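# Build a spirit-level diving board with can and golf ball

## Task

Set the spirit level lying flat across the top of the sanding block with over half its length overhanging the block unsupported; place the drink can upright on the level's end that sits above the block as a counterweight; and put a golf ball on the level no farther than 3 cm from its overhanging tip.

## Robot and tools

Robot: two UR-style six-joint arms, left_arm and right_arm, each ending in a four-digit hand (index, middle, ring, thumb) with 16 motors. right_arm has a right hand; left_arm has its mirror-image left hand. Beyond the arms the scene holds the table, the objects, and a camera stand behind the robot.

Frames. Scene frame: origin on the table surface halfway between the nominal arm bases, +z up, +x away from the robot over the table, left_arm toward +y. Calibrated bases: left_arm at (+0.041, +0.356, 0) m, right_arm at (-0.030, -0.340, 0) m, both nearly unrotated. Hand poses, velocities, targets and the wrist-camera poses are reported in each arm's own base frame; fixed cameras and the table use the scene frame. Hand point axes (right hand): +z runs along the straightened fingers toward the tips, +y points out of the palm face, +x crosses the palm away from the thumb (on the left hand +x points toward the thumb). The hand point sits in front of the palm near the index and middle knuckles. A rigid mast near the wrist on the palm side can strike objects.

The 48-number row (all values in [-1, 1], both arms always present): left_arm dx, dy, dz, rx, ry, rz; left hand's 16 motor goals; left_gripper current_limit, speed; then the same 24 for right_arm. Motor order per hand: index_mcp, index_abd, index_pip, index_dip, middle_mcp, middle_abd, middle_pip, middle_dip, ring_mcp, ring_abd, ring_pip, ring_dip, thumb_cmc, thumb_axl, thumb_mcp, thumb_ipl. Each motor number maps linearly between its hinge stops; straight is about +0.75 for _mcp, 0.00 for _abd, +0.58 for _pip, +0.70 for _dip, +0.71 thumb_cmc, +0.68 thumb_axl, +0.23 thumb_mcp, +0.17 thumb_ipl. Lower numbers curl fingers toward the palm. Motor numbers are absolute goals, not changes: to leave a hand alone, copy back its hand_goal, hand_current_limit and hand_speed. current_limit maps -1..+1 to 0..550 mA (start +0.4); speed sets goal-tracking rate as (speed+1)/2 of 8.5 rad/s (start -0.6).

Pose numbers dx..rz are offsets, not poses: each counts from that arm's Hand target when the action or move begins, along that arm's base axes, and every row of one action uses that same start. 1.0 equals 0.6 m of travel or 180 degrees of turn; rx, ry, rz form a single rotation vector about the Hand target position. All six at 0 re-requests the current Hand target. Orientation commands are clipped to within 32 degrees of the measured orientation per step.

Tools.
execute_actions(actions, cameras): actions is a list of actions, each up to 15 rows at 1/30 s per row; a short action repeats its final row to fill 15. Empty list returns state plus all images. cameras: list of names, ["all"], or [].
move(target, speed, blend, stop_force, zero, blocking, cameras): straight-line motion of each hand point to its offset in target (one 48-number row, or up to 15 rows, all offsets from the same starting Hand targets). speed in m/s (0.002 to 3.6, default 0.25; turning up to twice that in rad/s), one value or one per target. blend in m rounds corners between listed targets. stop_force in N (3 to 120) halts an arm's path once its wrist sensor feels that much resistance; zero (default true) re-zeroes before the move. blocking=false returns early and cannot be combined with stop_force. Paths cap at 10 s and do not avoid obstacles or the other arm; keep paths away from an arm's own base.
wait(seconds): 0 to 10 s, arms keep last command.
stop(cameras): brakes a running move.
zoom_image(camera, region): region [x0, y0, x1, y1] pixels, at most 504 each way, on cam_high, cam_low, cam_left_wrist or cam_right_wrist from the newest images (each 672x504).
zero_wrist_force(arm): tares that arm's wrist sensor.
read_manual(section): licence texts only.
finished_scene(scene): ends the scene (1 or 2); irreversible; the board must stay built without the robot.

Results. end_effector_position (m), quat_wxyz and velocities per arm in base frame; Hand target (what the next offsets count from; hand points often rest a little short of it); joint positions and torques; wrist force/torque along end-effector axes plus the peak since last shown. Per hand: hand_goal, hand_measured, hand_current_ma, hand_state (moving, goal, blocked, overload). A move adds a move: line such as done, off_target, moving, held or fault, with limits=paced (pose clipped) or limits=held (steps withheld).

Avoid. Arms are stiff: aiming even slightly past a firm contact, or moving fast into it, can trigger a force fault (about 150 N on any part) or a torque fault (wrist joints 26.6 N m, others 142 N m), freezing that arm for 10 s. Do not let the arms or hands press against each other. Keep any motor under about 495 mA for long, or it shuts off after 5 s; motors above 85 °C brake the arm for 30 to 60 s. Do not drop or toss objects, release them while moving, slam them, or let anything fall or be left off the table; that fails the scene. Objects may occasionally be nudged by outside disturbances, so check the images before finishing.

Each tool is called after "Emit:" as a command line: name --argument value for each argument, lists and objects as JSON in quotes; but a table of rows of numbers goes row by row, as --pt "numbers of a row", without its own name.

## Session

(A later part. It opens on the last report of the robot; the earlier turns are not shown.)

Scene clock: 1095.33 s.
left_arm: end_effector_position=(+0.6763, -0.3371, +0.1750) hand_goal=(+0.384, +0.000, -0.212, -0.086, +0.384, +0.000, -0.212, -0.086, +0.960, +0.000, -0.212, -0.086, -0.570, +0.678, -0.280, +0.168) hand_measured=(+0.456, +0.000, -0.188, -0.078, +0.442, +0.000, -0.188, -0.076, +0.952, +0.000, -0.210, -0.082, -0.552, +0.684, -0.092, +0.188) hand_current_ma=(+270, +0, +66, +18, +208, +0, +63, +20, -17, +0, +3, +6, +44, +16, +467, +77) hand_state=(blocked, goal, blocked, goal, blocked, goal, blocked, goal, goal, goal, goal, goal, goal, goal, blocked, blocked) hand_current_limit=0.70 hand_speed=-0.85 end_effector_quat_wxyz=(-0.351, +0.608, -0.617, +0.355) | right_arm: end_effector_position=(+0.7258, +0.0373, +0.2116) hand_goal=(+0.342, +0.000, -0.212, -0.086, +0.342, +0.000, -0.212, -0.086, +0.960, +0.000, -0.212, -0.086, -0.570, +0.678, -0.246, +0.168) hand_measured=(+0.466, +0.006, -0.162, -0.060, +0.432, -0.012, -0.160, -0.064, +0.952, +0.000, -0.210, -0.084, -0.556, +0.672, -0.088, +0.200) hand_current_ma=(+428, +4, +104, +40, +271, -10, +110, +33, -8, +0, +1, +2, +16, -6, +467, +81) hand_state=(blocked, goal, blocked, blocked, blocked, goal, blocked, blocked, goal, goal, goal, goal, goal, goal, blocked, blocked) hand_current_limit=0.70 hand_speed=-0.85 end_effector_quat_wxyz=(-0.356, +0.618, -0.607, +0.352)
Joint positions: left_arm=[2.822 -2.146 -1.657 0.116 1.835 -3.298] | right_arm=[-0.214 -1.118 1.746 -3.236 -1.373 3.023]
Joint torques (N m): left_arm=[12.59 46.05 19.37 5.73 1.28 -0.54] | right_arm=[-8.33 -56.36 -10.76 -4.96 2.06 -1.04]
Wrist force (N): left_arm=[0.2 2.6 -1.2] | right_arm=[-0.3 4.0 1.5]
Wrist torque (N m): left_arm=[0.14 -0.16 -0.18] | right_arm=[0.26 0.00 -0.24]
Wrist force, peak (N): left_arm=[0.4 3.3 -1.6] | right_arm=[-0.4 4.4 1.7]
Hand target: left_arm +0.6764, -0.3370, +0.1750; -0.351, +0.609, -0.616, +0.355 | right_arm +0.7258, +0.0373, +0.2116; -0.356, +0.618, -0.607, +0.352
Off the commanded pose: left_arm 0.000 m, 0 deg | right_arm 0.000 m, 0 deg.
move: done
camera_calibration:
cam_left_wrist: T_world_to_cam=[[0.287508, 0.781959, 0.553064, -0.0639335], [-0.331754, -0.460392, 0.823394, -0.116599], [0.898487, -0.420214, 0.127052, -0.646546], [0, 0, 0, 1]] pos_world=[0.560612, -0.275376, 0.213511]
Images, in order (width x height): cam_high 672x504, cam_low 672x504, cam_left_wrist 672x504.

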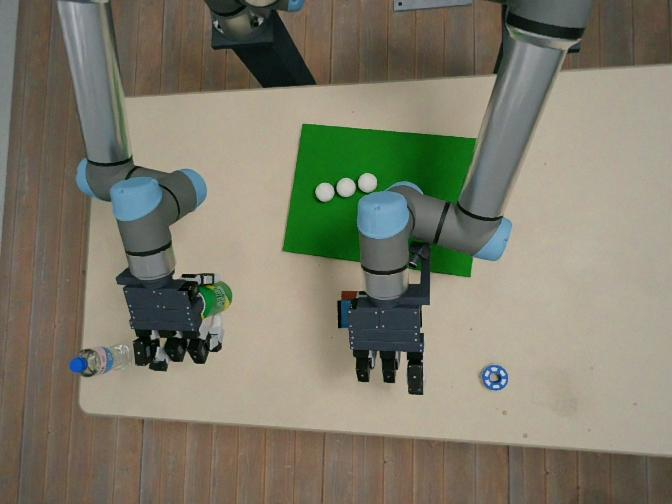

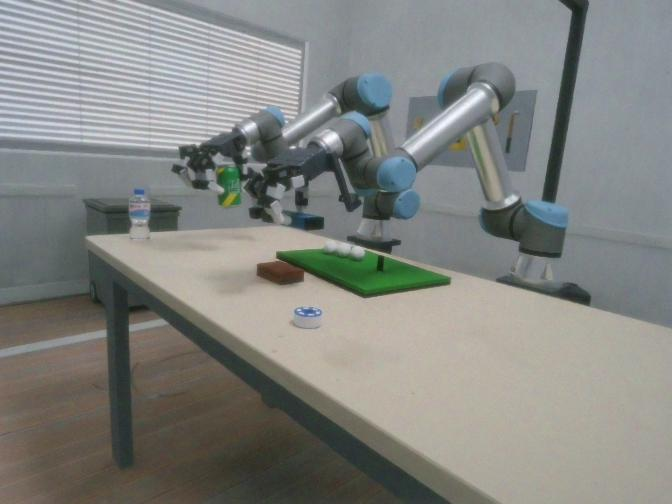

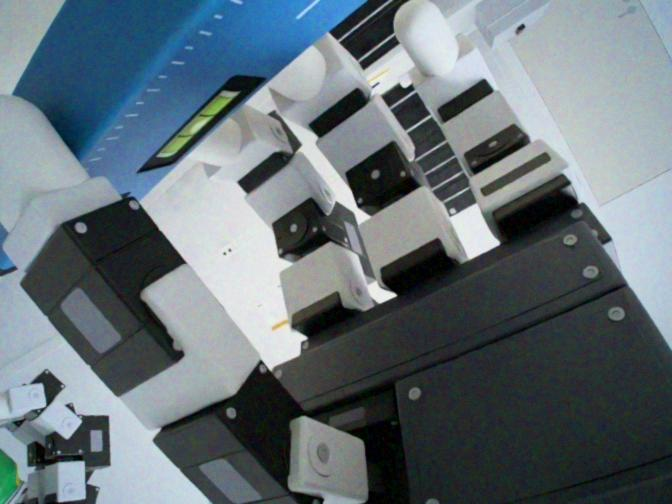

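Emit:
move --target '[-0.0067,-0.0033,-0.175,0,0,0,0.384,0,-0.212,-0.087,0.384,0,-0.212,-0.087,0.959,0,-0.212,-0.087,-0.571,0.678,-0.281,0.168,0.7,-0.85,0,0,0,0,0,0,0.342,0,-0.212,-0.087,0.342,0,-0.212,-0.087,0.959,0,-0.212,-0.087,-0.571,0.678,-0.247,0.168,0.7,-0.85]' --speed 0.12 --cameras '["cam_low","cam_high"]'

Emit:
zoom_image --camera "cam_low" --region '[220, 200, 360, 310]'

Emit:
zoom_image --camera "cam_high" --region '[310, 220, 440, 370]'

Scene clock: 1116.50 s.
left_arm: end_effector_position=(+0.6724, -0.3390, +0.0700) hand_goal=(+0.384, +0.000, -0.212, -0.086, +0.384, +0.000, -0.212, -0.086, +0.960, +0.000, -0.212, -0.086, -0.570, +0.678, -0.280, +0.168) hand_measured=(+0.456, +0.000, -0.188, -0.078, +0.442, +0.000, -0.188, -0.076, +0.952, +0.000, -0.210, -0.082, -0.552, +0.684, -0.092, +0.188) hand_current_ma=(+270, +0, +66, +18, +208, +0, +64, +20, -18, +0, +3, +6, +44, +16, +467, +77) hand_state=(blocked, goal, blocked, goal, blocked, goal, blocked, goal, goal, goal, goal, goal, goal, goal, blocked, blocked) hand_current_limit=0.70 hand_speed=-0.85 end_effector_quat_wxyz=(-0.351, +0.609, -0.616, +0.355) | right_arm: end_effector_position=(+0.7258, +0.0373, +0.2116) hand_goal=(+0.342, +0.000, -0.212, -0.086, +0.342, +0.000, -0.212, -0.086, +0.960, +0.000, -0.212, -0.086, -0.570, +0.678, -0.246, +0.168) hand_measured=(+0.466, +0.006, -0.162, -0.060, +0.432, -0.012, -0.160, -0.064, +0.952, +0.000, -0.210, -0.084, -0.556, +0.672, -0.088, +0.200) hand_current_ma=(+428, +4, +104, +40, +271, -10, +110, +33, -8, +0, +1, +2, +16, -6, +468, +81) hand_state=(blocked, goal, blocked, blocked, blocked, goal, blocked, blocked, goal, goal, goal, goal, goal, goal, blocked, blocked) hand_current_limit=0.70 hand_speed=-0.85 end_effector_quat_wxyz=(-0.356, +0.618, -0.607, +0.352)
Joint positions: left_arm=[2.817 -2.314 -1.706 0.332 1.84 -3.301] | right_arm=[-0.214 -1.118 1.746 -3.236 -1.373 3.023]
Joint torques (N m): left_arm=[-9.34 47.72 26.17 1 0.2 -0.81] | right_arm=[-8.49 -56.11 -10.98 -5.02 2.11 -1.16]
Wrist force (N): left_arm=[0.4 2.5 -1.3] | right_arm=[-0.4 3.9 1.7]
Wrist torque (N m): left_arm=[0.14 -0.19 -0.01] | right_arm=[0.24 0.01 -0.26]
Wrist force, peak (N): left_arm=[0.2 3.9 -0.6] | right_arm=[-0.5 4.5 1.7]
Hand target: left_arm +0.6724, -0.3390, +0.0700; -0.351, +0.609, -0.616, +0.355 | right_arm +0.7258, +0.0373, +0.2116; -0.356, +0.618, -0.607, +0.352
Off the commanded pose: left_arm 0.000 m, 0 deg | right_arm 0.000 m, 0 deg.
move: done
Images, in order (width x height): cam_high 672x504, cam_low 672x504.

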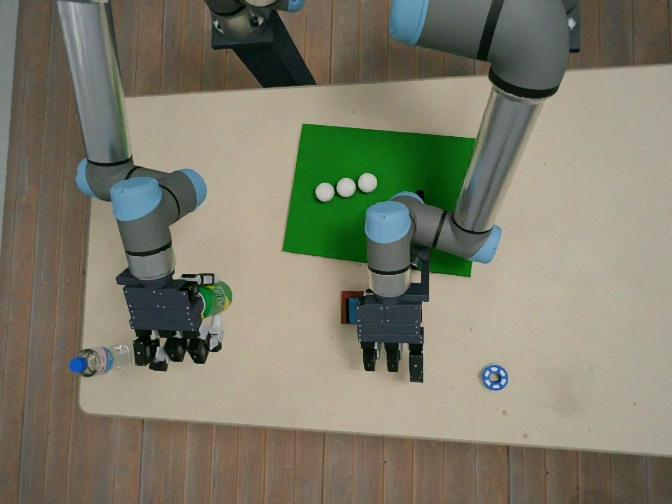

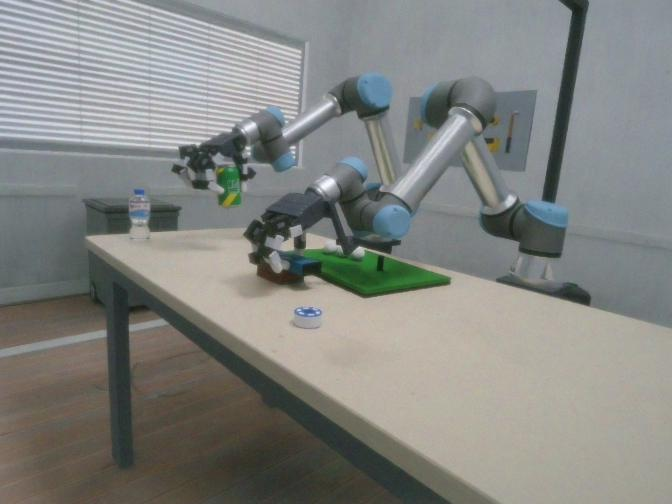

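Scaled by 3.600 from the camera's 672x504 image, which has a finer 960x720 frame.

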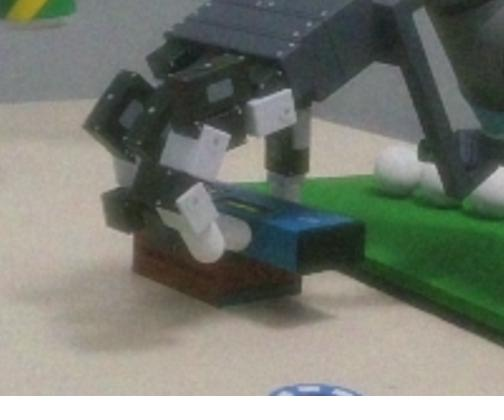

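Scaled by 3.360 from the camera's 672x504 image, which has a finer 960x720 frame.

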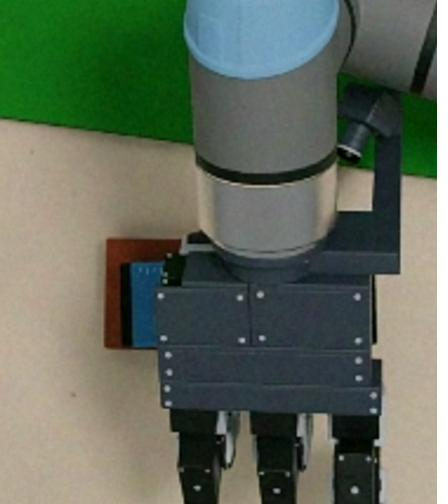

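Emit:
move --target '[-0.01,0,-0.0333,0,0,0,0.384,0,-0.212,-0.087,0.384,0,-0.212,-0.087,0.959,0,-0.212,-0.087,-0.571,0.678,-0.281,0.168,0.7,-0.85,0,0,0,0,0,0,0.342,0,-0.212,-0.087,0.342,0,-0.212,-0.087,0.959,0,-0.212,-0.087,-0.571,0.678,-0.247,0.168,0.7,-0.85]' --speed 0.03 --stop_force 4 --cameras '["cam_low","cam_high"]'

Emit:
zoom_image --camera "cam_low" --region '[220, 200, 360, 310]'

Emit:
zoom_image --camera "cam_high" --region '[310, 220, 440, 370]'

Scene clock: 1136.10 s.
left_arm: end_effector_position=(+0.6704, -0.3388, +0.0630) hand_goal=(+0.384, +0.000, -0.212, -0.086, +0.384, +0.000, -0.212, -0.086, +0.960, +0.000, -0.212, -0.086, -0.570, +0.678, -0.280, +0.168) hand_measured=(+0.456, +0.000, -0.186, -0.078, +0.440, +0.000, -0.188, -0.078, +0.952, +0.000, -0.210, -0.082, -0.552, +0.684, -0.092, +0.190) hand_current_ma=(+270, +0, +70, +17, +200, +0, +62, +18, -18, +0, +3, +6, +44, +16, +467, +83) hand_state=(blocked, goal, blocked, goal, blocked, goal, blocked, goal, goal, goal, goal, goal, goal, goal, blocked, blocked) hand_current_limit=0.70 hand_speed=-0.85 end_effector_quat_wxyz=(-0.351, +0.609, -0.616, +0.355) | right_arm: end_effector_position=(+0.7258, +0.0373, +0.2116) hand_goal=(+0.342, +0.000, -0.212, -0.086, +0.342, +0.000, -0.212, -0.086, +0.960, +0.000, -0.212, -0.086, -0.570, +0.678, -0.246, +0.168) hand_measured=(+0.466, +0.006, -0.162, -0.060, +0.432, -0.012, -0.160, -0.064, +0.952, +0.000, -0.210, -0.084, -0.556, +0.672, -0.088, +0.200) hand_current_ma=(+428, +4, +104, +40, +271, -10, +110, +33, -8, +0, +1, +2, +16, -6, +468, +81) hand_state=(blocked, goal, blocked, blocked, blocked, goal, blocked, blocked, goal, goal, goal, goal, goal, goal, blocked, blocked) hand_current_limit=0.70 hand_speed=-0.85 end_effector_quat_wxyz=(-0.356, +0.618, -0.607, +0.352)
Joint positions: left_arm=[2.816 -2.324 -1.712 0.348 1.841 -3.302] | right_arm=[-0.214 -1.118 1.746 -3.236 -1.373 3.023]
Joint torques (N m): left_arm=[12.71 55.37 25.82 5.61 -1.36 0.76] | right_arm=[-8.22 -55.67 -10.8 -4.9 1.92 -1.03]
Wrist force (N): left_arm=[0.4 2.9 -1.0] | right_arm=[-0.4 4.2 1.7]
Wrist torque (N m): left_arm=[0.18 -0.18 -0.03] | right_arm=[0.27 0.01 -0.26]
Wrist force, peak (N): left_arm=[0.0 -4.0 -1.7] | right_arm=[-0.4 4.2 1.9]
Hand target: left_arm +0.6704, -0.3388, +0.0630; -0.351, +0.609, -0.616, +0.355 (not the last commanded pose) | right_arm +0.7258, +0.0373, +0.2116; -0.356, +0.618, -0.607, +0.352
Off the commanded pose: left_arm 0.014 m, 0 deg | right_arm 0.000 m, 0 deg.
move: contact (left_arm)
Images, in order (width x height): cam_high 672x504, cam_low 672x504.

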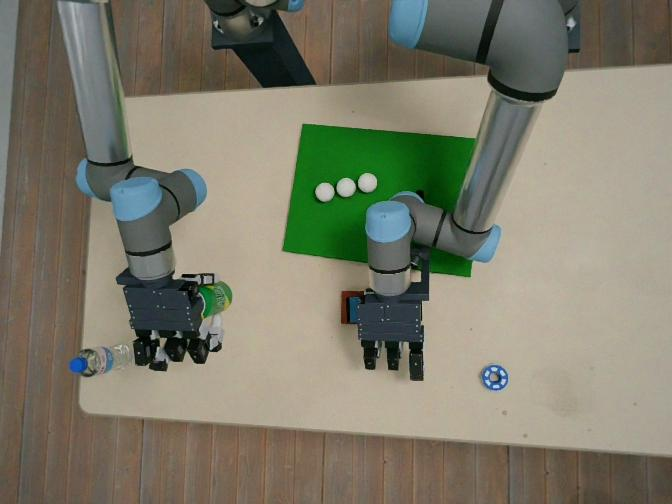

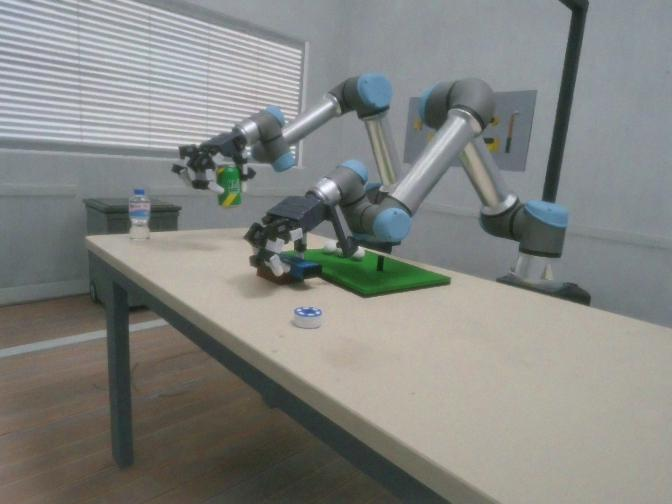

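Scaled by 3.600 from the camera's 672x504 image, which has a finer 960x720 frame.

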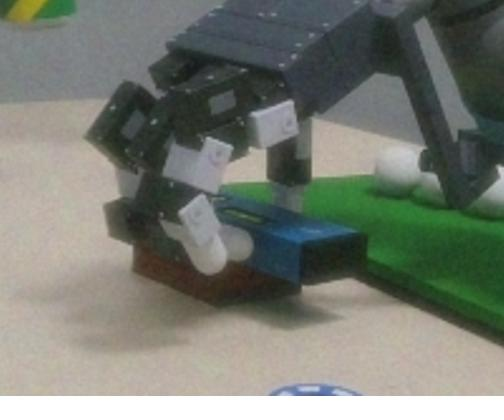

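Scaled by 3.360 from the camera's 672x504 image, which has a finer 960x720 frame.

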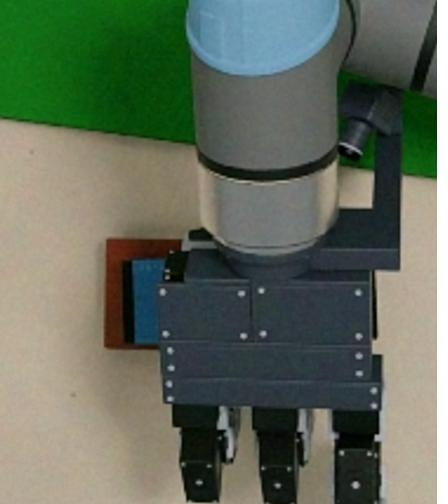

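Emit:
move --target '[0,0,0,0,0,0,0.55,0,-0.212,-0.087,0.55,0,-0.212,-0.087,0.959,0,-0.212,-0.087,-0.571,0.678,0.02,0.168,0.5,-0.93,0,0,0,0,0,0,0.342,0,-0.212,-0.087,0.342,0,-0.212,-0.087,0.959,0,-0.212,-0.087,-0.571,0.678,-0.247,0.168,0.7,-0.85]' --speed 0.03

Emit:
move --target '[0,0,0,0,0,0,0.85,0,-0.212,-0.087,0.85,0,-0.212,-0.087,0.959,0,-0.212,-0.087,-0.571,0.678,0.1685,0.168,0.5,-0.8,0,0,0,0,0,0,0.342,0,-0.212,-0.087,0.342,0,-0.212,-0.087,0.959,0,-0.212,-0.087,-0.571,0.678,-0.247,0.168,0.7,-0.85]' --speed 0.03 --cameras '["cam_low"]'

Emit:
zoom_image --camera "cam_low" --region '[220, 200, 360, 310]'

Scene clock: 1155.43 s.
left_arm: end_effector_position=(+0.6704, -0.3388, +0.0630) hand_goal=(+0.550, +0.000, -0.212, -0.086, +0.550, +0.000, -0.212, -0.086, +0.960, +0.000, -0.212, -0.086, -0.570, +0.678, +0.020, +0.168) hand_measured=(+0.534, +0.000, -0.208, -0.082, +0.536, +0.000, -0.208, -0.082, +0.952, +0.000, -0.210, -0.082, -0.568, +0.680, +0.016, +0.170) hand_current_ma=(-42, +0, +7, +7, -37, +0, +7, +6, -18, +0, +3, +6, +4, +5, -10, +4) hand_state=(goal, goal, goal, goal, goal, goal, goal, goal, goal, goal, goal, goal, goal, goal, goal, goal) hand_current_limit=0.50 hand_speed=-0.93 end_effector_quat_wxyz=(-0.351, +0.609, -0.616, +0.355) | right_arm: end_effector_position=(+0.7258, +0.0373, +0.2116) hand_goal=(+0.342, +0.000, -0.212, -0.086, +0.342, +0.000, -0.212, -0.086, +0.960, +0.000, -0.212, -0.086, -0.570, +0.678, -0.246, +0.168) hand_measured=(+0.466, +0.006, -0.162, -0.060, +0.432, -0.012, -0.160, -0.064, +0.952, +0.000, -0.210, -0.084, -0.556, +0.672, -0.088, +0.200) hand_current_ma=(+428, +4, +104, +40, +271, -10, +110, +33, -8, +0, +1, +2, +16, -6, +468, +81) hand_state=(blocked, goal, blocked, blocked, blocked, goal, blocked, blocked, goal, goal, goal, goal, goal, goal, blocked, blocked) hand_current_limit=0.70 hand_speed=-0.85 end_effector_quat_wxyz=(-0.356, +0.618, -0.607, +0.352)
Joint positions: left_arm=[2.816 -2.324 -1.712 0.348 1.841 -3.302] | right_arm=[-0.214 -1.118 1.746 -3.236 -1.373 3.023]
Joint torques (N m): left_arm=[12.9 53.88 23.58 4.92 -1.2 0.66] | right_arm=[-8.53 -55.92 -11.81 -4.95 1.91 -1.22]
Wrist force (N): left_arm=[0.0 1.9 -1.8] | right_arm=[-0.4 3.9 1.5]
Wrist torque (N m): left_arm=[0.14 -0.15 -0.05] | right_arm=[0.26 0.02 -0.26]
Wrist force, peak (N): left_arm=[0.3 3.3 -1.6] | right_arm=[-0.6 4.3 1.9]
Hand target: left_arm +0.6704, -0.3388, +0.0630; -0.351, +0.609, -0.616, +0.355 | right_arm +0.7258, +0.0373, +0.2116; -0.356, +0.618, -0.607, +0.352
Off the commanded pose: left_arm 0.000 m, 0 deg | right_arm 0.000 m, 0 deg.
move: done

Scene clock: 1156.13 s.
left_arm: end_effector_position=(+0.6704, -0.3388, +0.0630) hand_goal=(+0.850, +0.000, -0.212, -0.086, +0.850, +0.000, -0.212, -0.086, +0.960, +0.000, -0.212, -0.086, -0.570, +0.678, +0.168, +0.168) hand_measured=(+0.830, +0.000, -0.210, -0.082, +0.832, +0.000, -0.210, -0.082, +0.952, +0.000, -0.210, -0.082, -0.568, +0.680, +0.162, +0.170) hand_current_ma=(-58, +0, +4, +6, -51, +0, +4, +5, -18, +0, +3, +6, +4, +5, -16, +3) hand_state=(blocked, goal, goal, goal, goal, goal, goal, goal, goal, goal, goal, goal, goal, goal, goal, goal) hand_current_limit=0.50 hand_speed=-0.80 end_effector_quat_wxyz=(-0.351, +0.609, -0.616, +0.355) | right_arm: end_effector_position=(+0.7258, +0.0373, +0.2116) hand_goal=(+0.342, +0.000, -0.212, -0.086, +0.342, +0.000, -0.212, -0.086, +0.960, +0.000, -0.212, -0.086, -0.570, +0.678, -0.246, +0.168) hand_measured=(+0.466, +0.006, -0.162, -0.060, +0.432, -0.012, -0.160, -0.064, +0.952, +0.000, -0.210, -0.084, -0.556, +0.672, -0.088, +0.200) hand_current_ma=(+428, +4, +104, +40, +271, -10, +110, +33, -8, +0, +1, +2, +16, -6, +468, +81) hand_state=(blocked, goal, blocked, blocked, blocked, goal, blocked, blocked, goal, goal, goal, goal, goal, goal, blocked, blocked) hand_current_limit=0.70 hand_speed=-0.85 end_effector_quat_wxyz=(-0.356, +0.618, -0.607, +0.352)
Joint positions: left_arm=[2.816 -2.324 -1.712 0.348 1.841 -3.302] | right_arm=[-0.214 -1.118 1.746 -3.236 -1.373 3.023]
Joint torques (N m): left_arm=[13.21 51.98 22.82 4.28 -1.21 0.71] | right_arm=[-8.1 -55.27 -11.51 -5 1.97 -1.17]
Wrist force (N): left_arm=[0.4 1.8 -1.8] | right_arm=[-0.3 4.1 1.6]
Wrist torque (N m): left_arm=[0.11 -0.19 -0.02] | right_arm=[0.26 0.00 -0.25]
Wrist force, peak (N): left_arm=[0.1 1.9 -2.1] | right_arm=[-0.4 4.2 1.7]
Hand target: left_arm +0.6704, -0.3388, +0.0630; -0.351, +0.609, -0.616, +0.355 | right_arm +0.7258, +0.0373, +0.2116; -0.356, +0.618, -0.607, +0.352
Off the commanded pose: left_arm 0.000 m, 0 deg | right_arm 0.000 m, 0 deg.
move: done
Images, in order (width x height): cam_low 672x504.

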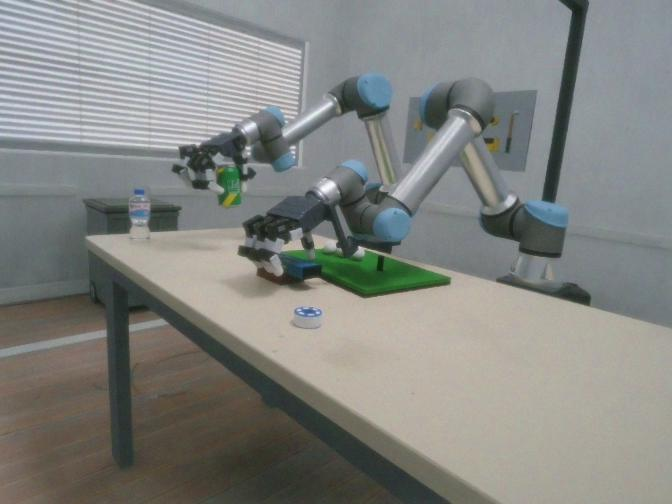

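Scaled by 3.600 from the camera's 672x504 image, which has a finer 960x720 frame.

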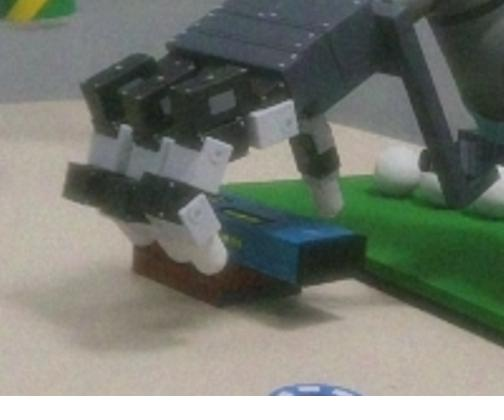

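Emit:
move --pt "0 0 0.2 0 0 0 0.85 0 -0.212 -0.087 0.85 0 -0.212 -0.087 0.959 0 -0.212 -0.087 -0.571 0.678 0.1685 0.168 0.5 -0.8 0 0 0 0 0 0 0.342 0 -0.212 -0.087 0.342 0 -0.212 -0.087 0.959 0 -0.212 -0.087 -0.571 0.678 -0.247 0.168 0.7 -0.85" --pt "-0.1 0.4 0.3 0 0 0 0.85 0 -0.212 -0.087 0.85 0 -0.212 -0.087 0.959 0 -0.212 -0.087 -0.571 0.678 0.1685 0.168 0.5 -0.8 0.01 0.1 0 0 0 0 0.342 0 -0.212 -0.087 0.342 0 -0.212 -0.087 0.959 0 -0.212 -0.087 -0.571 0.678 -0.247 0.168 0.7 -0.85" --pt "-0.15 0.45 0.3 0 0 0 0.85 0 -0.212 -0.087 0.85 0 -0.212 -0.087 0.959 0 -0.212 -0.087 -0.571 0.678 0.1685 0.168 0.5 -0.8 0.024 0.481 -0.05 0 0 0 0.342 0 -0.212 -0.087 0.342 0 -0.212 -0.087 0.959 0 -0.212 -0.087 -0.571 0.678 -0.247 0.168 0.7 -0.85" --speed '[0.12,0.25,0.2]' --blend '[0.03,0.03,0]' --cameras '["cam_high","cam_low","cam_right_wrist"]'

Emit:
zoom_image --camera "cam_high" --region '[310, 220, 440, 370]'

Emit:
zoom_image --camera "cam_low" --region '[220, 170, 360, 310]'

Scene clock: 1192.10 s.
left_arm: end_effector_position=(+0.5804, -0.0687, +0.2431) hand_goal=(+0.850, +0.000, -0.212, -0.086, +0.850, +0.000, -0.212, -0.086, +0.960, +0.000, -0.212, -0.086, -0.570, +0.678, +0.168, +0.168) hand_measured=(+0.830, +0.000, -0.210, -0.082, +0.832, +0.000, -0.210, -0.082, +0.952, +0.000, -0.210, -0.082, -0.568, +0.680, +0.162, +0.170) hand_current_ma=(-56, +0, +4, +6, -49, +0, +4, +5, -18, +0, +3, +6, +2, +5, -16, +3) hand_state=(blocked, goal, goal, goal, goal, goal, goal, goal, goal, goal, goal, goal, goal, goal, goal, goal) hand_current_limit=0.50 hand_speed=-0.80 end_effector_quat_wxyz=(-0.351, +0.609, -0.616, +0.355) | right_arm: end_effector_position=(+0.7402, +0.3258, +0.1816) hand_goal=(+0.342, +0.000, -0.212, -0.086, +0.342, +0.000, -0.212, -0.086, +0.960, +0.000, -0.212, -0.086, -0.570, +0.678, -0.246, +0.168) hand_measured=(+0.466, +0.008, -0.160, -0.060, +0.430, -0.012, -0.160, -0.064, +0.952, +0.000, -0.210, -0.084, -0.552, +0.674, -0.088, +0.200) hand_current_ma=(+426, +6, +109, +43, +255, -11, +110, +33, -8, +0, +1, +2, +26, -4, +467, +81) hand_state=(blocked, goal, blocked, blocked, blocked, goal, blocked, blocked, goal, goal, goal, goal, goal, goal, blocked, blocked) hand_current_limit=0.70 hand_speed=-0.85 end_effector_quat_wxyz=(-0.356, +0.618, -0.607, +0.352)
Joint positions: left_arm=[3.355 -1.674 -2.124 0.121 1.376 -3.026] | right_arm=[0.272 -0.904 1.477 -3.176 -1.793 3.269]
Joint torques (N m): left_arm=[-14.18 15.73 29.62 4.76 0.64 -1.29] | right_arm=[3.64 -63.58 -14.73 -4.97 0.5 -0.56]
Wrist force (N): left_arm=[0.5 1.3 -1.6] | right_arm=[-0.3 3.4 1.7]
Wrist torque (N m): left_arm=[0.04 -0.21 -0.14] | right_arm=[0.14 -0.06 -0.16]
Wrist force, peak (N): left_arm=[0.1 3.3 -1.1] | right_arm=[-3.1 3.8 2.1]
Hand target: left_arm +0.5804, -0.0688, +0.2430; -0.351, +0.609, -0.616, +0.355 | right_arm +0.7402, +0.3259, +0.1816; -0.356, +0.618, -0.607, +0.352
Off the commanded pose: left_arm 0.000 m, 0 deg | right_arm 0.000 m, 0 deg.
move: done
camera_calibration:
cam_right_wrist: T_world_to_cam=[[-0.265971, 0.766843, -0.584133, 0.0947056], [-0.401691, 0.462679, 0.790299, -0.04069], [0.876301, 0.444838, 0.184974, -0.703923], [0, 0, 0, 1]] pos_world=[0.625693, 0.259334, 0.217686]
Images, in order (width x height): cam_high 672x504, cam_low 672x504, cam_right_wrist 672x504.

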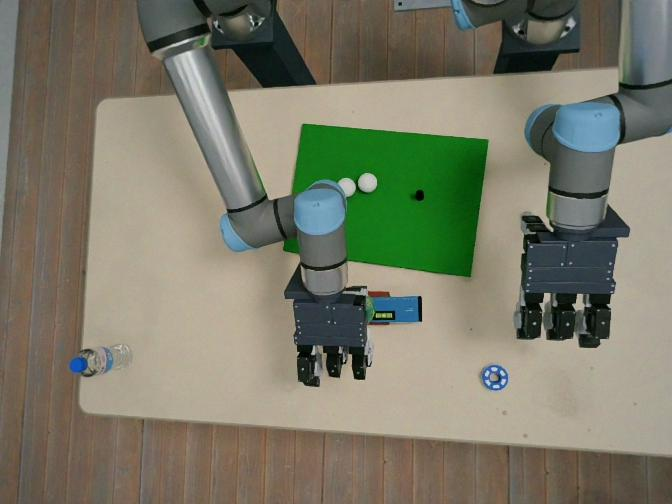

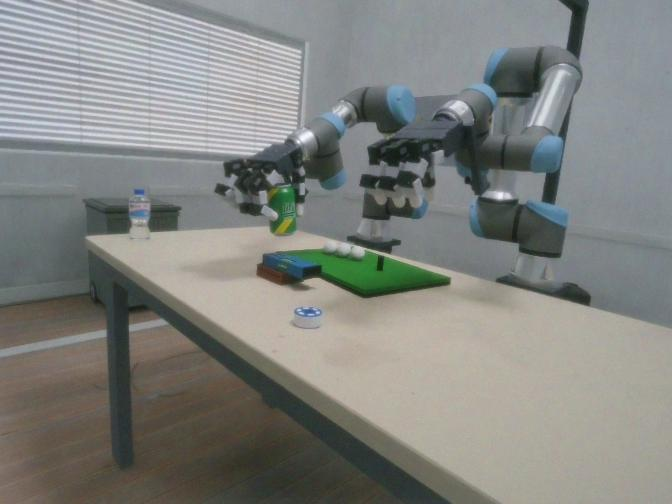

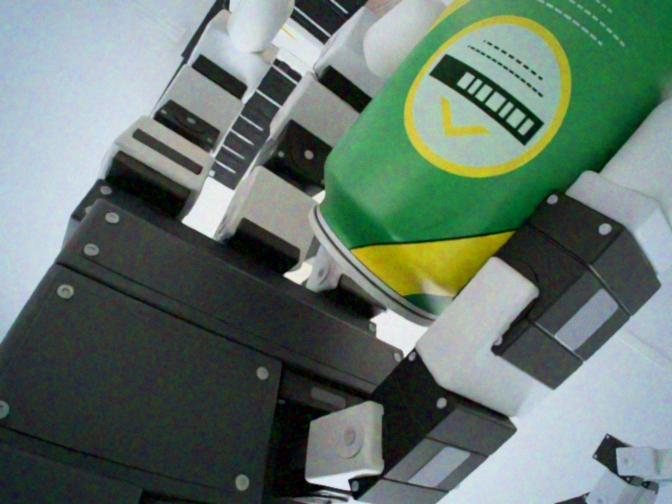

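Scaled by 3.360 from the camera's 672x504 image, which has a finer 960x720 frame.

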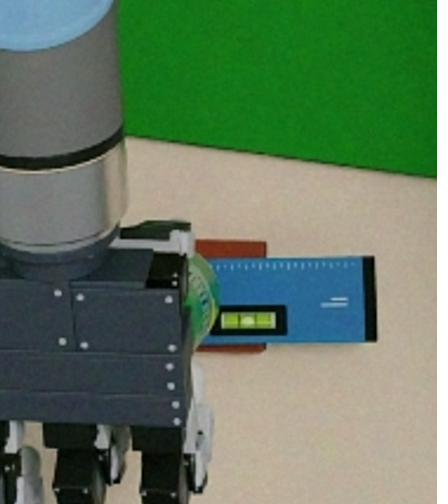

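Scaled by 3.600 from the camera's 672x504 image, which has a finer 960x720 frame.

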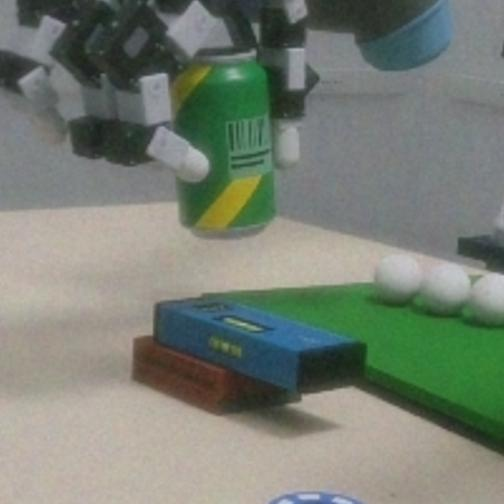

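Emit:
move --target '[0,0,0,0,0,0,0.85,0,-0.212,-0.087,0.85,0,-0.212,-0.087,0.959,0,-0.212,-0.087,-0.571,0.678,0.1685,0.168,0.5,-0.8,0,-0.0033,-0.0767,0,0,0,0.342,0,-0.212,-0.087,0.342,0,-0.212,-0.087,0.959,0,-0.212,-0.087,-0.571,0.678,-0.247,0.168,0.7,-0.85]' --speed 0.06 --cameras '["cam_low"]'

Emit:
zoom_image --camera "cam_low" --region '[220, 170, 360, 310]'

Emit:
move --target '[0,0,0,0,0,0,0.85,0,-0.212,-0.087,0.85,0,-0.212,-0.087,0.959,0,-0.212,-0.087,-0.571,0.678,0.1685,0.168,0.5,-0.8,0,0,-0.035,0,0,0,0.342,0,-0.212,-0.087,0.342,0,-0.212,-0.087,0.959,0,-0.212,-0.087,-0.571,0.678,-0.247,0.168,0.7,-0.85]' --speed 0.02 --stop_force 4 --cameras '["cam_low","cam_high"]'

Emit:
zoom_image --camera "cam_low" --region '[220, 170, 360, 310]'

Scene clock: 1237.30 s.
left_arm: end_effector_position=(+0.5804, -0.0688, +0.2430) hand_goal=(+0.850, +0.000, -0.212, -0.086, +0.850, +0.000, -0.212, -0.086, +0.960, +0.000, -0.212, -0.086, -0.570, +0.678, +0.168, +0.168) hand_measured=(+0.830, +0.000, -0.210, -0.082, +0.832, +0.000, -0.210, -0.082, +0.952, +0.000, -0.210, -0.082, -0.568, +0.680, +0.162, +0.170) hand_current_ma=(-56, +0, +4, +6, -49, +0, +4, +5, -18, +0, +3, +6, +2, +5, -16, +3) hand_state=(blocked, goal, goal, goal, goal, goal, goal, goal, goal, goal, goal, goal, goal, goal, goal, goal) hand_current_limit=0.50 hand_speed=-0.80 end_effector_quat_wxyz=(-0.351, +0.609, -0.616, +0.355) | right_arm: end_effector_position=(+0.7401, +0.3239, +0.1353) hand_goal=(+0.342, +0.000, -0.212, -0.086, +0.342, +0.000, -0.212, -0.086, +0.960, +0.000, -0.212, -0.086, -0.570, +0.678, -0.246, +0.168) hand_measured=(+0.466, +0.008, -0.160, -0.058, +0.430, -0.012, -0.160, -0.064, +0.952, +0.000, -0.210, -0.084, -0.552, +0.674, -0.088, +0.200) hand_current_ma=(+426, +6, +109, +43, +255, -11, +110, +33, -8, +0, +1, +2, +26, -4, +468, +81) hand_state=(blocked, goal, blocked, blocked, blocked, goal, blocked, blocked, goal, goal, goal, goal, goal, goal, blocked, blocked) hand_current_limit=0.70 hand_speed=-0.85 end_effector_quat_wxyz=(-0.356, +0.618, -0.607, +0.352) end_effector_velocity=(+0.000, +0.000, +0.003) end_effector_angular_velocity=(+0.000, +0.000, +0.000)
Joint positions: left_arm=[3.355 -1.674 -2.124 0.121 1.376 -3.026] | right_arm=[0.269 -0.843 1.507 -3.268 -1.791 3.268]
Joint velocities: left_arm=[within noise] | right_arm=[0 -0.004 -0.001 0.005 0 0]
Joint torques (N m): left_arm=[-13.79 15.98 29.18 0.54 0.57 -1.42] | right_arm=[-4.49 -67.66 -30.8 -1.59 1.2 -1.04]
Wrist force (N): left_arm=[0.5 1.8 -1.8] | right_arm=[-0.1 3.8 1.8]
Wrist torque (N m): left_arm=[0.13 -0.21 -0.15] | right_arm=[0.19 -0.07 -0.12]
Wrist force, peak (N): left_arm=[0.3 2.0 -2.2] | right_arm=[-0.1 4.5 2.1]
Hand target: left_arm +0.5804, -0.0688, +0.2430; -0.351, +0.609, -0.616, +0.355 | right_arm +0.7402, +0.3239, +0.1356; -0.356, +0.618, -0.607, +0.352
Off the commanded pose: left_arm 0.000 m, 0 deg | right_arm 0.000 m, 0 deg.
move: done
Images, in order (width x height): cam_low 672x504.

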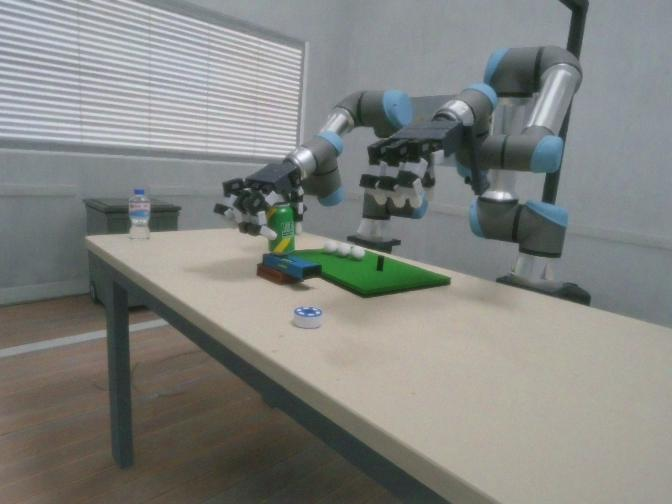

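Scaled by 3.600 from the camera's 672x504 image, which has a finer 960x720 frame.

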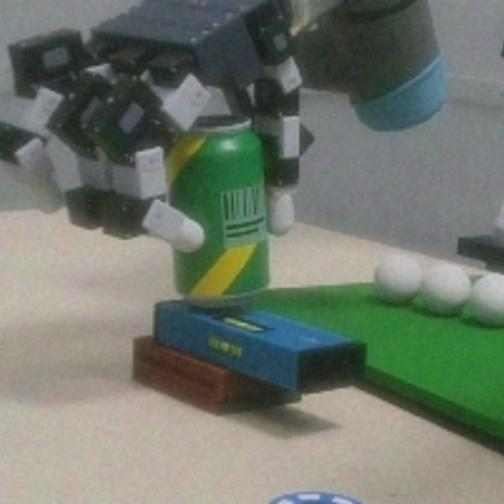

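Scene clock: 1238.77 s.
left_arm: end_effector_position=(+0.5804, -0.0688, +0.2430) hand_goal=(+0.850, +0.000, -0.212, -0.086, +0.850, +0.000, -0.212, -0.086, +0.960, +0.000, -0.212, -0.086, -0.570, +0.678, +0.168, +0.168) hand_measured=(+0.830, +0.000, -0.210, -0.082, +0.832, +0.000, -0.210, -0.082, +0.952, +0.000, -0.210, -0.082, -0.568, +0.680, +0.162, +0.170) hand_current_ma=(-56, +0, +4, +6, -49, +0, +4, +5, -18, +0, +3, +6, +2, +5, -16, +3) hand_state=(blocked, goal, goal, goal, goal, goal, goal, goal, goal, goal, goal, goal, goal, goal, goal, goal) hand_current_limit=0.50 hand_speed=-0.80 end_effector_quat_wxyz=(-0.351, +0.609, -0.616, +0.355) | right_arm: end_effector_position=(+0.7402, +0.3239, +0.1310) hand_goal=(+0.342, +0.000, -0.212, -0.086, +0.342, +0.000, -0.212, -0.086, +0.960, +0.000, -0.212, -0.086, -0.570, +0.678, -0.246, +0.168) hand_measured=(+0.464, +0.008, -0.160, -0.064, +0.428, -0.012, -0.160, -0.068, +0.952, +0.000, -0.210, -0.084, -0.552, +0.674, -0.088, +0.202) hand_current_ma=(+420, +6, +109, +34, +252, -11, +110, +23, -8, +0, +1, +2, +26, -4, +467, +88) hand_state=(blocked, goal, blocked, blocked, blocked, goal, blocked, goal, goal, goal, goal, goal, goal, goal, blocked, blocked) hand_current_limit=0.70 hand_speed=-0.85 end_effector_quat_wxyz=(-0.356, +0.618, -0.607, +0.352)
Joint positions: left_arm=[3.355 -1.674 -2.124 0.121 1.376 -3.026] | right_arm=[0.269 -0.836 1.509 -3.277 -1.791 3.268]
Joint torques (N m): left_arm=[-14.3 15.43 29.39 0.44 0.64 -1.62] | right_arm=[-2.57 -66.7 -32.86 -4.69 0.41 -0.64]
Wrist force (N): left_arm=[0.2 1.5 -1.8] | right_arm=[-0.2 2.3 1.6]
Wrist torque (N m): left_arm=[0.08 -0.17 -0.16] | right_arm=[0.16 -0.05 -0.14]
Wrist force, peak (N): left_arm=[0.2 1.9 -2.0] | right_arm=[-0.1 4.0 1.8]
Hand target: left_arm +0.5804, -0.0688, +0.2430; -0.351, +0.609, -0.616, +0.355 | right_arm +0.7402, +0.3239, +0.1310; -0.356, +0.618, -0.607, +0.352 (not the last commanded pose)
Off the commanded pose: left_arm 0.000 m, 0 deg | right_arm 0.016 m, 0 deg.
move: contact (right_arm)
Images, in order (width x height): cam_high 672x504, cam_low 672x504.

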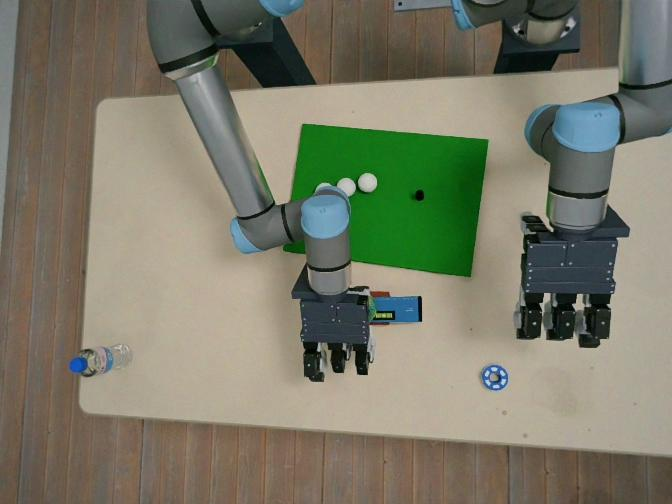

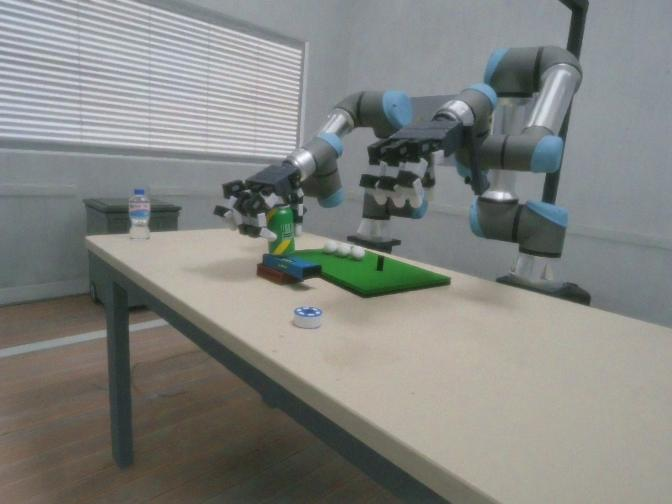

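Scaled by 3.600 from the camera's 672x504 image, which has a finer 960x720 frame.

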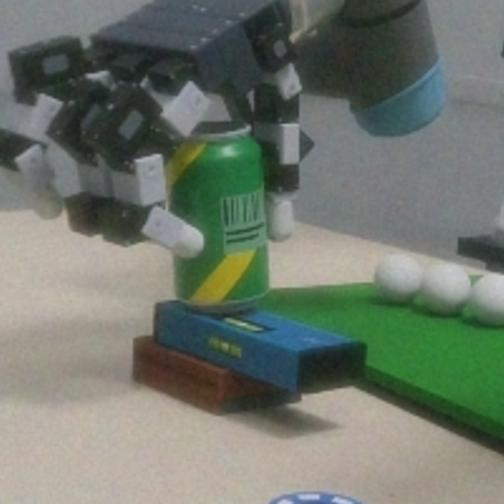

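Emit:
move --target '[0,0,0,0,0,0,0.85,0,-0.212,-0.087,0.85,0,-0.212,-0.087,0.959,0,-0.212,-0.087,-0.571,0.678,0.1685,0.168,0.5,-0.8,0,0,-0.006,0,0,0,0.342,0,-0.212,-0.087,0.342,0,-0.212,-0.087,0.959,0,-0.212,-0.087,-0.571,0.678,-0.247,0.168,0.7,-0.85]' --speed 0.01 --stop_force 5 --cameras '["cam_right_wrist"]'

Scene clock: 1251.63 s.
left_arm: end_effector_position=(+0.5804, -0.0688, +0.2430) hand_goal=(+0.850, +0.000, -0.212, -0.086, +0.850, +0.000, -0.212, -0.086, +0.960, +0.000, -0.212, -0.086, -0.570, +0.678, +0.168, +0.168) hand_measured=(+0.830, +0.000, -0.210, -0.082, +0.832, +0.000, -0.210, -0.082, +0.952, +0.000, -0.210, -0.082, -0.568, +0.680, +0.162, +0.170) hand_current_ma=(-56, +0, +4, +6, -49, +0, +4, +5, -18, +0, +3, +6, +2, +5, -16, +3) hand_state=(blocked, goal, goal, goal, goal, goal, goal, goal, goal, goal, goal, goal, goal, goal, goal, goal) hand_current_limit=0.50 hand_speed=-0.80 end_effector_quat_wxyz=(-0.351, +0.609, -0.616, +0.355) | right_arm: end_effector_position=(+0.7403, +0.3239, +0.1306) hand_goal=(+0.342, +0.000, -0.212, -0.086, +0.342, +0.000, -0.212, -0.086, +0.960, +0.000, -0.212, -0.086, -0.570, +0.678, -0.246, +0.168) hand_measured=(+0.464, +0.008, -0.160, -0.062, +0.428, -0.012, -0.160, -0.070, +0.952, +0.000, -0.210, -0.084, -0.552, +0.674, -0.088, +0.202) hand_current_ma=(+416, +6, +109, +35, +249, -11, +110, +21, -8, +0, +1, +2, +26, -4, +467, +91) hand_state=(blocked, goal, blocked, blocked, blocked, goal, blocked, goal, goal, goal, goal, goal, goal, goal, blocked, blocked) hand_current_limit=0.70 hand_speed=-0.85 end_effector_quat_wxyz=(-0.356, +0.617, -0.607, +0.352)
Joint positions: left_arm=[3.355 -1.674 -2.124 0.121 1.376 -3.026] | right_arm=[0.269 -0.836 1.509 -3.279 -1.791 3.268]
Joint torques (N m): left_arm=[-14.24 16.06 29.1 0.34 0.75 -1.55] | right_arm=[-2.36 -63.65 -30.6 -1.19 0.37 -0.63]
Wrist force (N): left_arm=[0.2 1.8 -1.8] | right_arm=[-0.3 -1.0 -0.5]
Wrist torque (N m): left_arm=[0.12 -0.18 -0.17] | right_arm=[0.10 -0.08 -0.11]
Wrist force, peak (N): left_arm=[0.1 2.1 -2.3] | right_arm=[-0.7 -2.9 -2.7]
Hand target: left_arm +0.5804, -0.0688, +0.2430; -0.351, +0.609, -0.616, +0.355 | right_arm +0.7403, +0.3239, +0.1306; -0.356, +0.617, -0.607, +0.352 (not the last commanded pose)
Off the commanded pose: left_arm 0.000 m, 0 deg | right_arm 0.003 m, 0 deg.
move: contact (right_arm)
camera_calibration:
cam_right_wrist: T_world_to_cam=[[-0.265445, 0.766988, -0.584182, 0.0659817], [-0.402289, 0.462541, 0.790076, 0.00106027], [0.876187, 0.444731, 0.185771, -0.693747], [0, 0, 0, 1]] pos_world=[0.625793, 0.257434, 0.166586]
Images, in order (width x height): cam_right_wrist 672x504.

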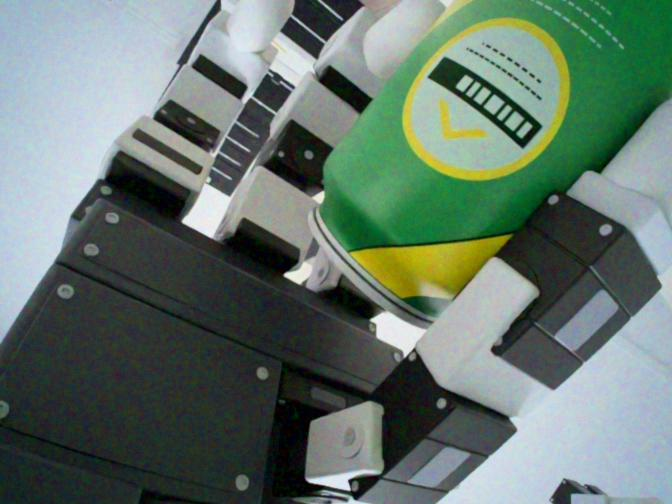

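Emit:
move --target '[0,0,0,0,0,0,0.85,0,-0.212,-0.087,0.85,0,-0.212,-0.087,0.959,0,-0.212,-0.087,-0.571,0.678,0.1685,0.168,0.5,-0.8,0,0,0,0,0,0,0.54,0,-0.212,-0.087,0.50,0,-0.212,-0.087,0.959,0,-0.212,-0.087,-0.571,0.678,0.0,0.168,0.5,-0.95]' --speed 0.03

Emit:
move --target '[0,0,0,0,0,0,0.85,0,-0.212,-0.087,0.85,0,-0.212,-0.087,0.959,0,-0.212,-0.087,-0.571,0.678,0.1685,0.168,0.5,-0.8,0,0,0,0,0,0,0.87,0,-0.212,-0.087,0.87,0,-0.212,-0.087,0.959,0,-0.212,-0.087,-0.571,0.678,0.2,0.168,0.5,-0.85]' --speed 0.03 --cameras '["cam_right_wrist","cam_low"]'

Emit:
zoom_image --camera "cam_low" --region '[220, 170, 360, 310]'

Scene clock: 1264.47 s.
left_arm: end_effector_position=(+0.5804, -0.0688, +0.2430) hand_goal=(+0.850, +0.000, -0.212, -0.086, +0.850, +0.000, -0.212, -0.086, +0.960, +0.000, -0.212, -0.086, -0.570, +0.678, +0.168, +0.168) hand_measured=(+0.830, +0.000, -0.210, -0.082, +0.832, +0.000, -0.210, -0.082, +0.952, +0.000, -0.210, -0.082, -0.568, +0.680, +0.162, +0.170) hand_current_ma=(-56, +0, +4, +6, -49, +0, +4, +5, -18, +0, +3, +6, +2, +5, -16, +3) hand_state=(blocked, goal, goal, goal, goal, goal, goal, goal, goal, goal, goal, goal, goal, goal, goal, goal) hand_current_limit=0.50 hand_speed=-0.80 end_effector_quat_wxyz=(-0.351, +0.609, -0.616, +0.355) | right_arm: end_effector_position=(+0.7403, +0.3239, +0.1306) hand_goal=(+0.540, +0.000, -0.212, -0.086, +0.500, +0.000, -0.212, -0.086, +0.960, +0.000, -0.212, -0.086, -0.570, +0.678, +0.000, +0.168) hand_measured=(+0.524, +0.004, -0.208, -0.082, +0.488, -0.004, -0.208, -0.082, +0.952, +0.000, -0.210, -0.084, -0.568, +0.674, +0.002, +0.170) hand_current_ma=(-20, +2, +3, +3, -14, -2, +3, +2, -8, +0, +1, +2, +1, -3, +1, +2) hand_state=(goal, goal, goal, goal, goal, goal, goal, goal, goal, goal, goal, goal, goal, goal, goal, goal) hand_current_limit=0.50 hand_speed=-0.95 end_effector_quat_wxyz=(-0.356, +0.617, -0.607, +0.352)
Joint positions: left_arm=[3.355 -1.674 -2.124 0.121 1.376 -3.026] | right_arm=[0.269 -0.836 1.509 -3.279 -1.791 3.268]
Joint torques (N m): left_arm=[-14.5 15.81 28.55 0.46 0.71 -1.51] | right_arm=[-1.7 -63.77 -30.35 -4.19 0.38 -0.58]
Wrist force (N): left_arm=[0.5 1.8 -2.1] | right_arm=[-0.1 0.5 -1.0]
Wrist torque (N m): left_arm=[0.14 -0.21 -0.15] | right_arm=[0.12 -0.08 -0.12]
Wrist force, peak (N): left_arm=[0.1 2.2 -2.2] | right_arm=[-0.5 1.7 0.1]
Hand target: left_arm +0.5804, -0.0688, +0.2430; -0.351, +0.609, -0.616, +0.355 | right_arm +0.7403, +0.3239, +0.1306; -0.356, +0.617, -0.607, +0.352
Off the commanded pose: left_arm 0.000 m, 0 deg | right_arm 0.000 m, 0 deg.
move: done

Scene clock: 1265.47 s.
left_arm: end_effector_position=(+0.5804, -0.0688, +0.2430) hand_goal=(+0.850, +0.000, -0.212, -0.086, +0.850, +0.000, -0.212, -0.086, +0.960, +0.000, -0.212, -0.086, -0.570, +0.678, +0.168, +0.168) hand_measured=(+0.830, +0.000, -0.210, -0.082, +0.832, +0.000, -0.210, -0.082, +0.952, +0.000, -0.210, -0.082, -0.568, +0.680, +0.162, +0.170) hand_current_ma=(-56, +0, +4, +6, -49, +0, +4, +5, -18, +0, +3, +6, +2, +5, -16, +3) hand_state=(blocked, goal, goal, goal, goal, goal, goal, goal, goal, goal, goal, goal, goal, goal, goal, goal) hand_current_limit=0.50 hand_speed=-0.80 end_effector_quat_wxyz=(-0.351, +0.609, -0.616, +0.355) | right_arm: end_effector_position=(+0.7403, +0.3239, +0.1306) hand_goal=(+0.870, +0.000, -0.212, -0.086, +0.870, +0.000, -0.212, -0.086, +0.960, +0.000, -0.212, -0.086, -0.570, +0.678, +0.200, +0.168) hand_measured=(+0.850, +0.004, -0.210, -0.082, +0.852, -0.004, -0.210, -0.082, +0.952, +0.000, -0.210, -0.084, -0.568, +0.676, +0.194, +0.170) hand_current_ma=(-31, +2, +1, +2, -24, -2, +1, +2, -8, +0, +1, +2, +1, -2, -8, +1) hand_state=(blocked, goal, goal, goal, goal, goal, goal, goal, goal, goal, goal, goal, goal, goal, goal, goal) hand_current_limit=0.50 hand_speed=-0.85 end_effector_quat_wxyz=(-0.356, +0.617, -0.607, +0.352)
Joint positions: left_arm=[3.355 -1.674 -2.124 0.121 1.376 -3.026] | right_arm=[0.269 -0.836 1.509 -3.279 -1.791 3.268]
Joint torques (N m): left_arm=[-14.26 15.51 28.88 0.49 0.75 -1.42] | right_arm=[-2.17 -63.98 -31.07 -4.2 0.36 -0.67]
Wrist force (N): left_arm=[0.3 1.4 -2.0] | right_arm=[-0.6 0.2 -0.1]
Wrist torque (N m): left_arm=[0.09 -0.19 -0.16] | right_arm=[0.06 -0.01 -0.16]
Wrist force, peak (N): left_arm=[0.4 1.9 -2.1] | right_arm=[-0.2 0.9 -0.6]
Hand target: left_arm +0.5804, -0.0688, +0.2430; -0.351, +0.609, -0.616, +0.355 | right_arm +0.7403, +0.3239, +0.1306; -0.356, +0.617, -0.607, +0.352
Off the commanded pose: left_arm 0.000 m, 0 deg | right_arm 0.000 m, 0 deg.
move: done
camera_calibration:
cam_right_wrist: T_world_to_cam=[[-0.265434, 0.766975, -0.584204, 0.0659818], [-0.402296, 0.462562, 0.79006, 0.00106208], [0.876186, 0.444732, 0.185772, -0.693747], [0, 0, 0, 1]] pos_world=[0.625793, 0.257434, 0.166586]
Images, in order (width x height): cam_low 672x504, cam_right_wrist 672x504.

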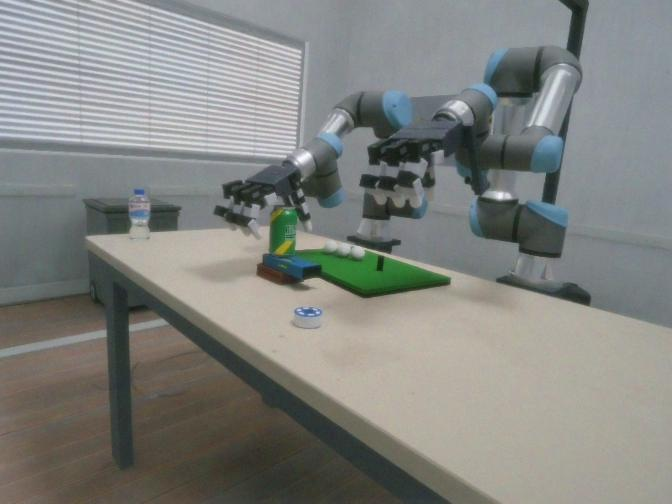

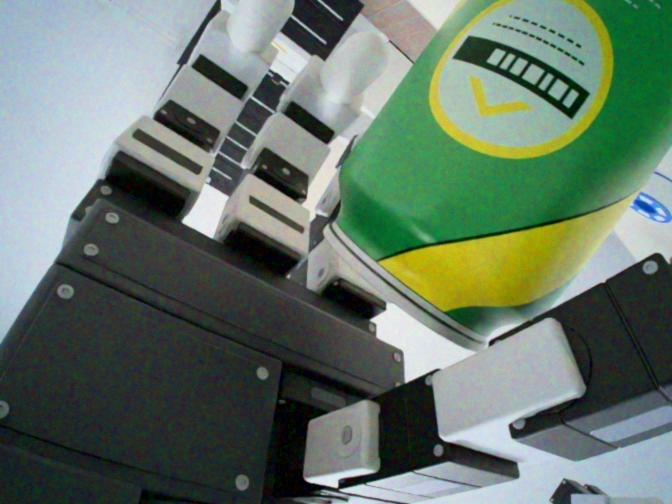

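Scaled by 3.600 from the camera's 672x504 image, which has a finer 960x720 frame.

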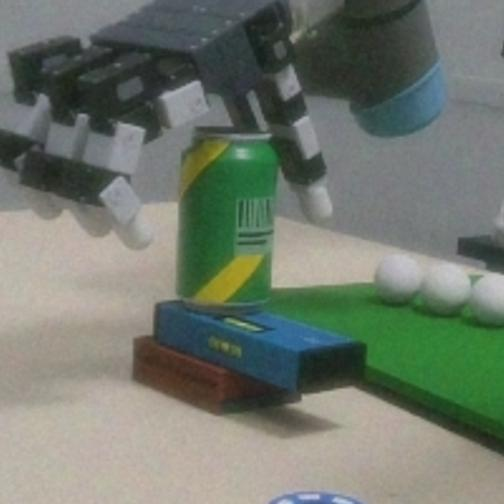

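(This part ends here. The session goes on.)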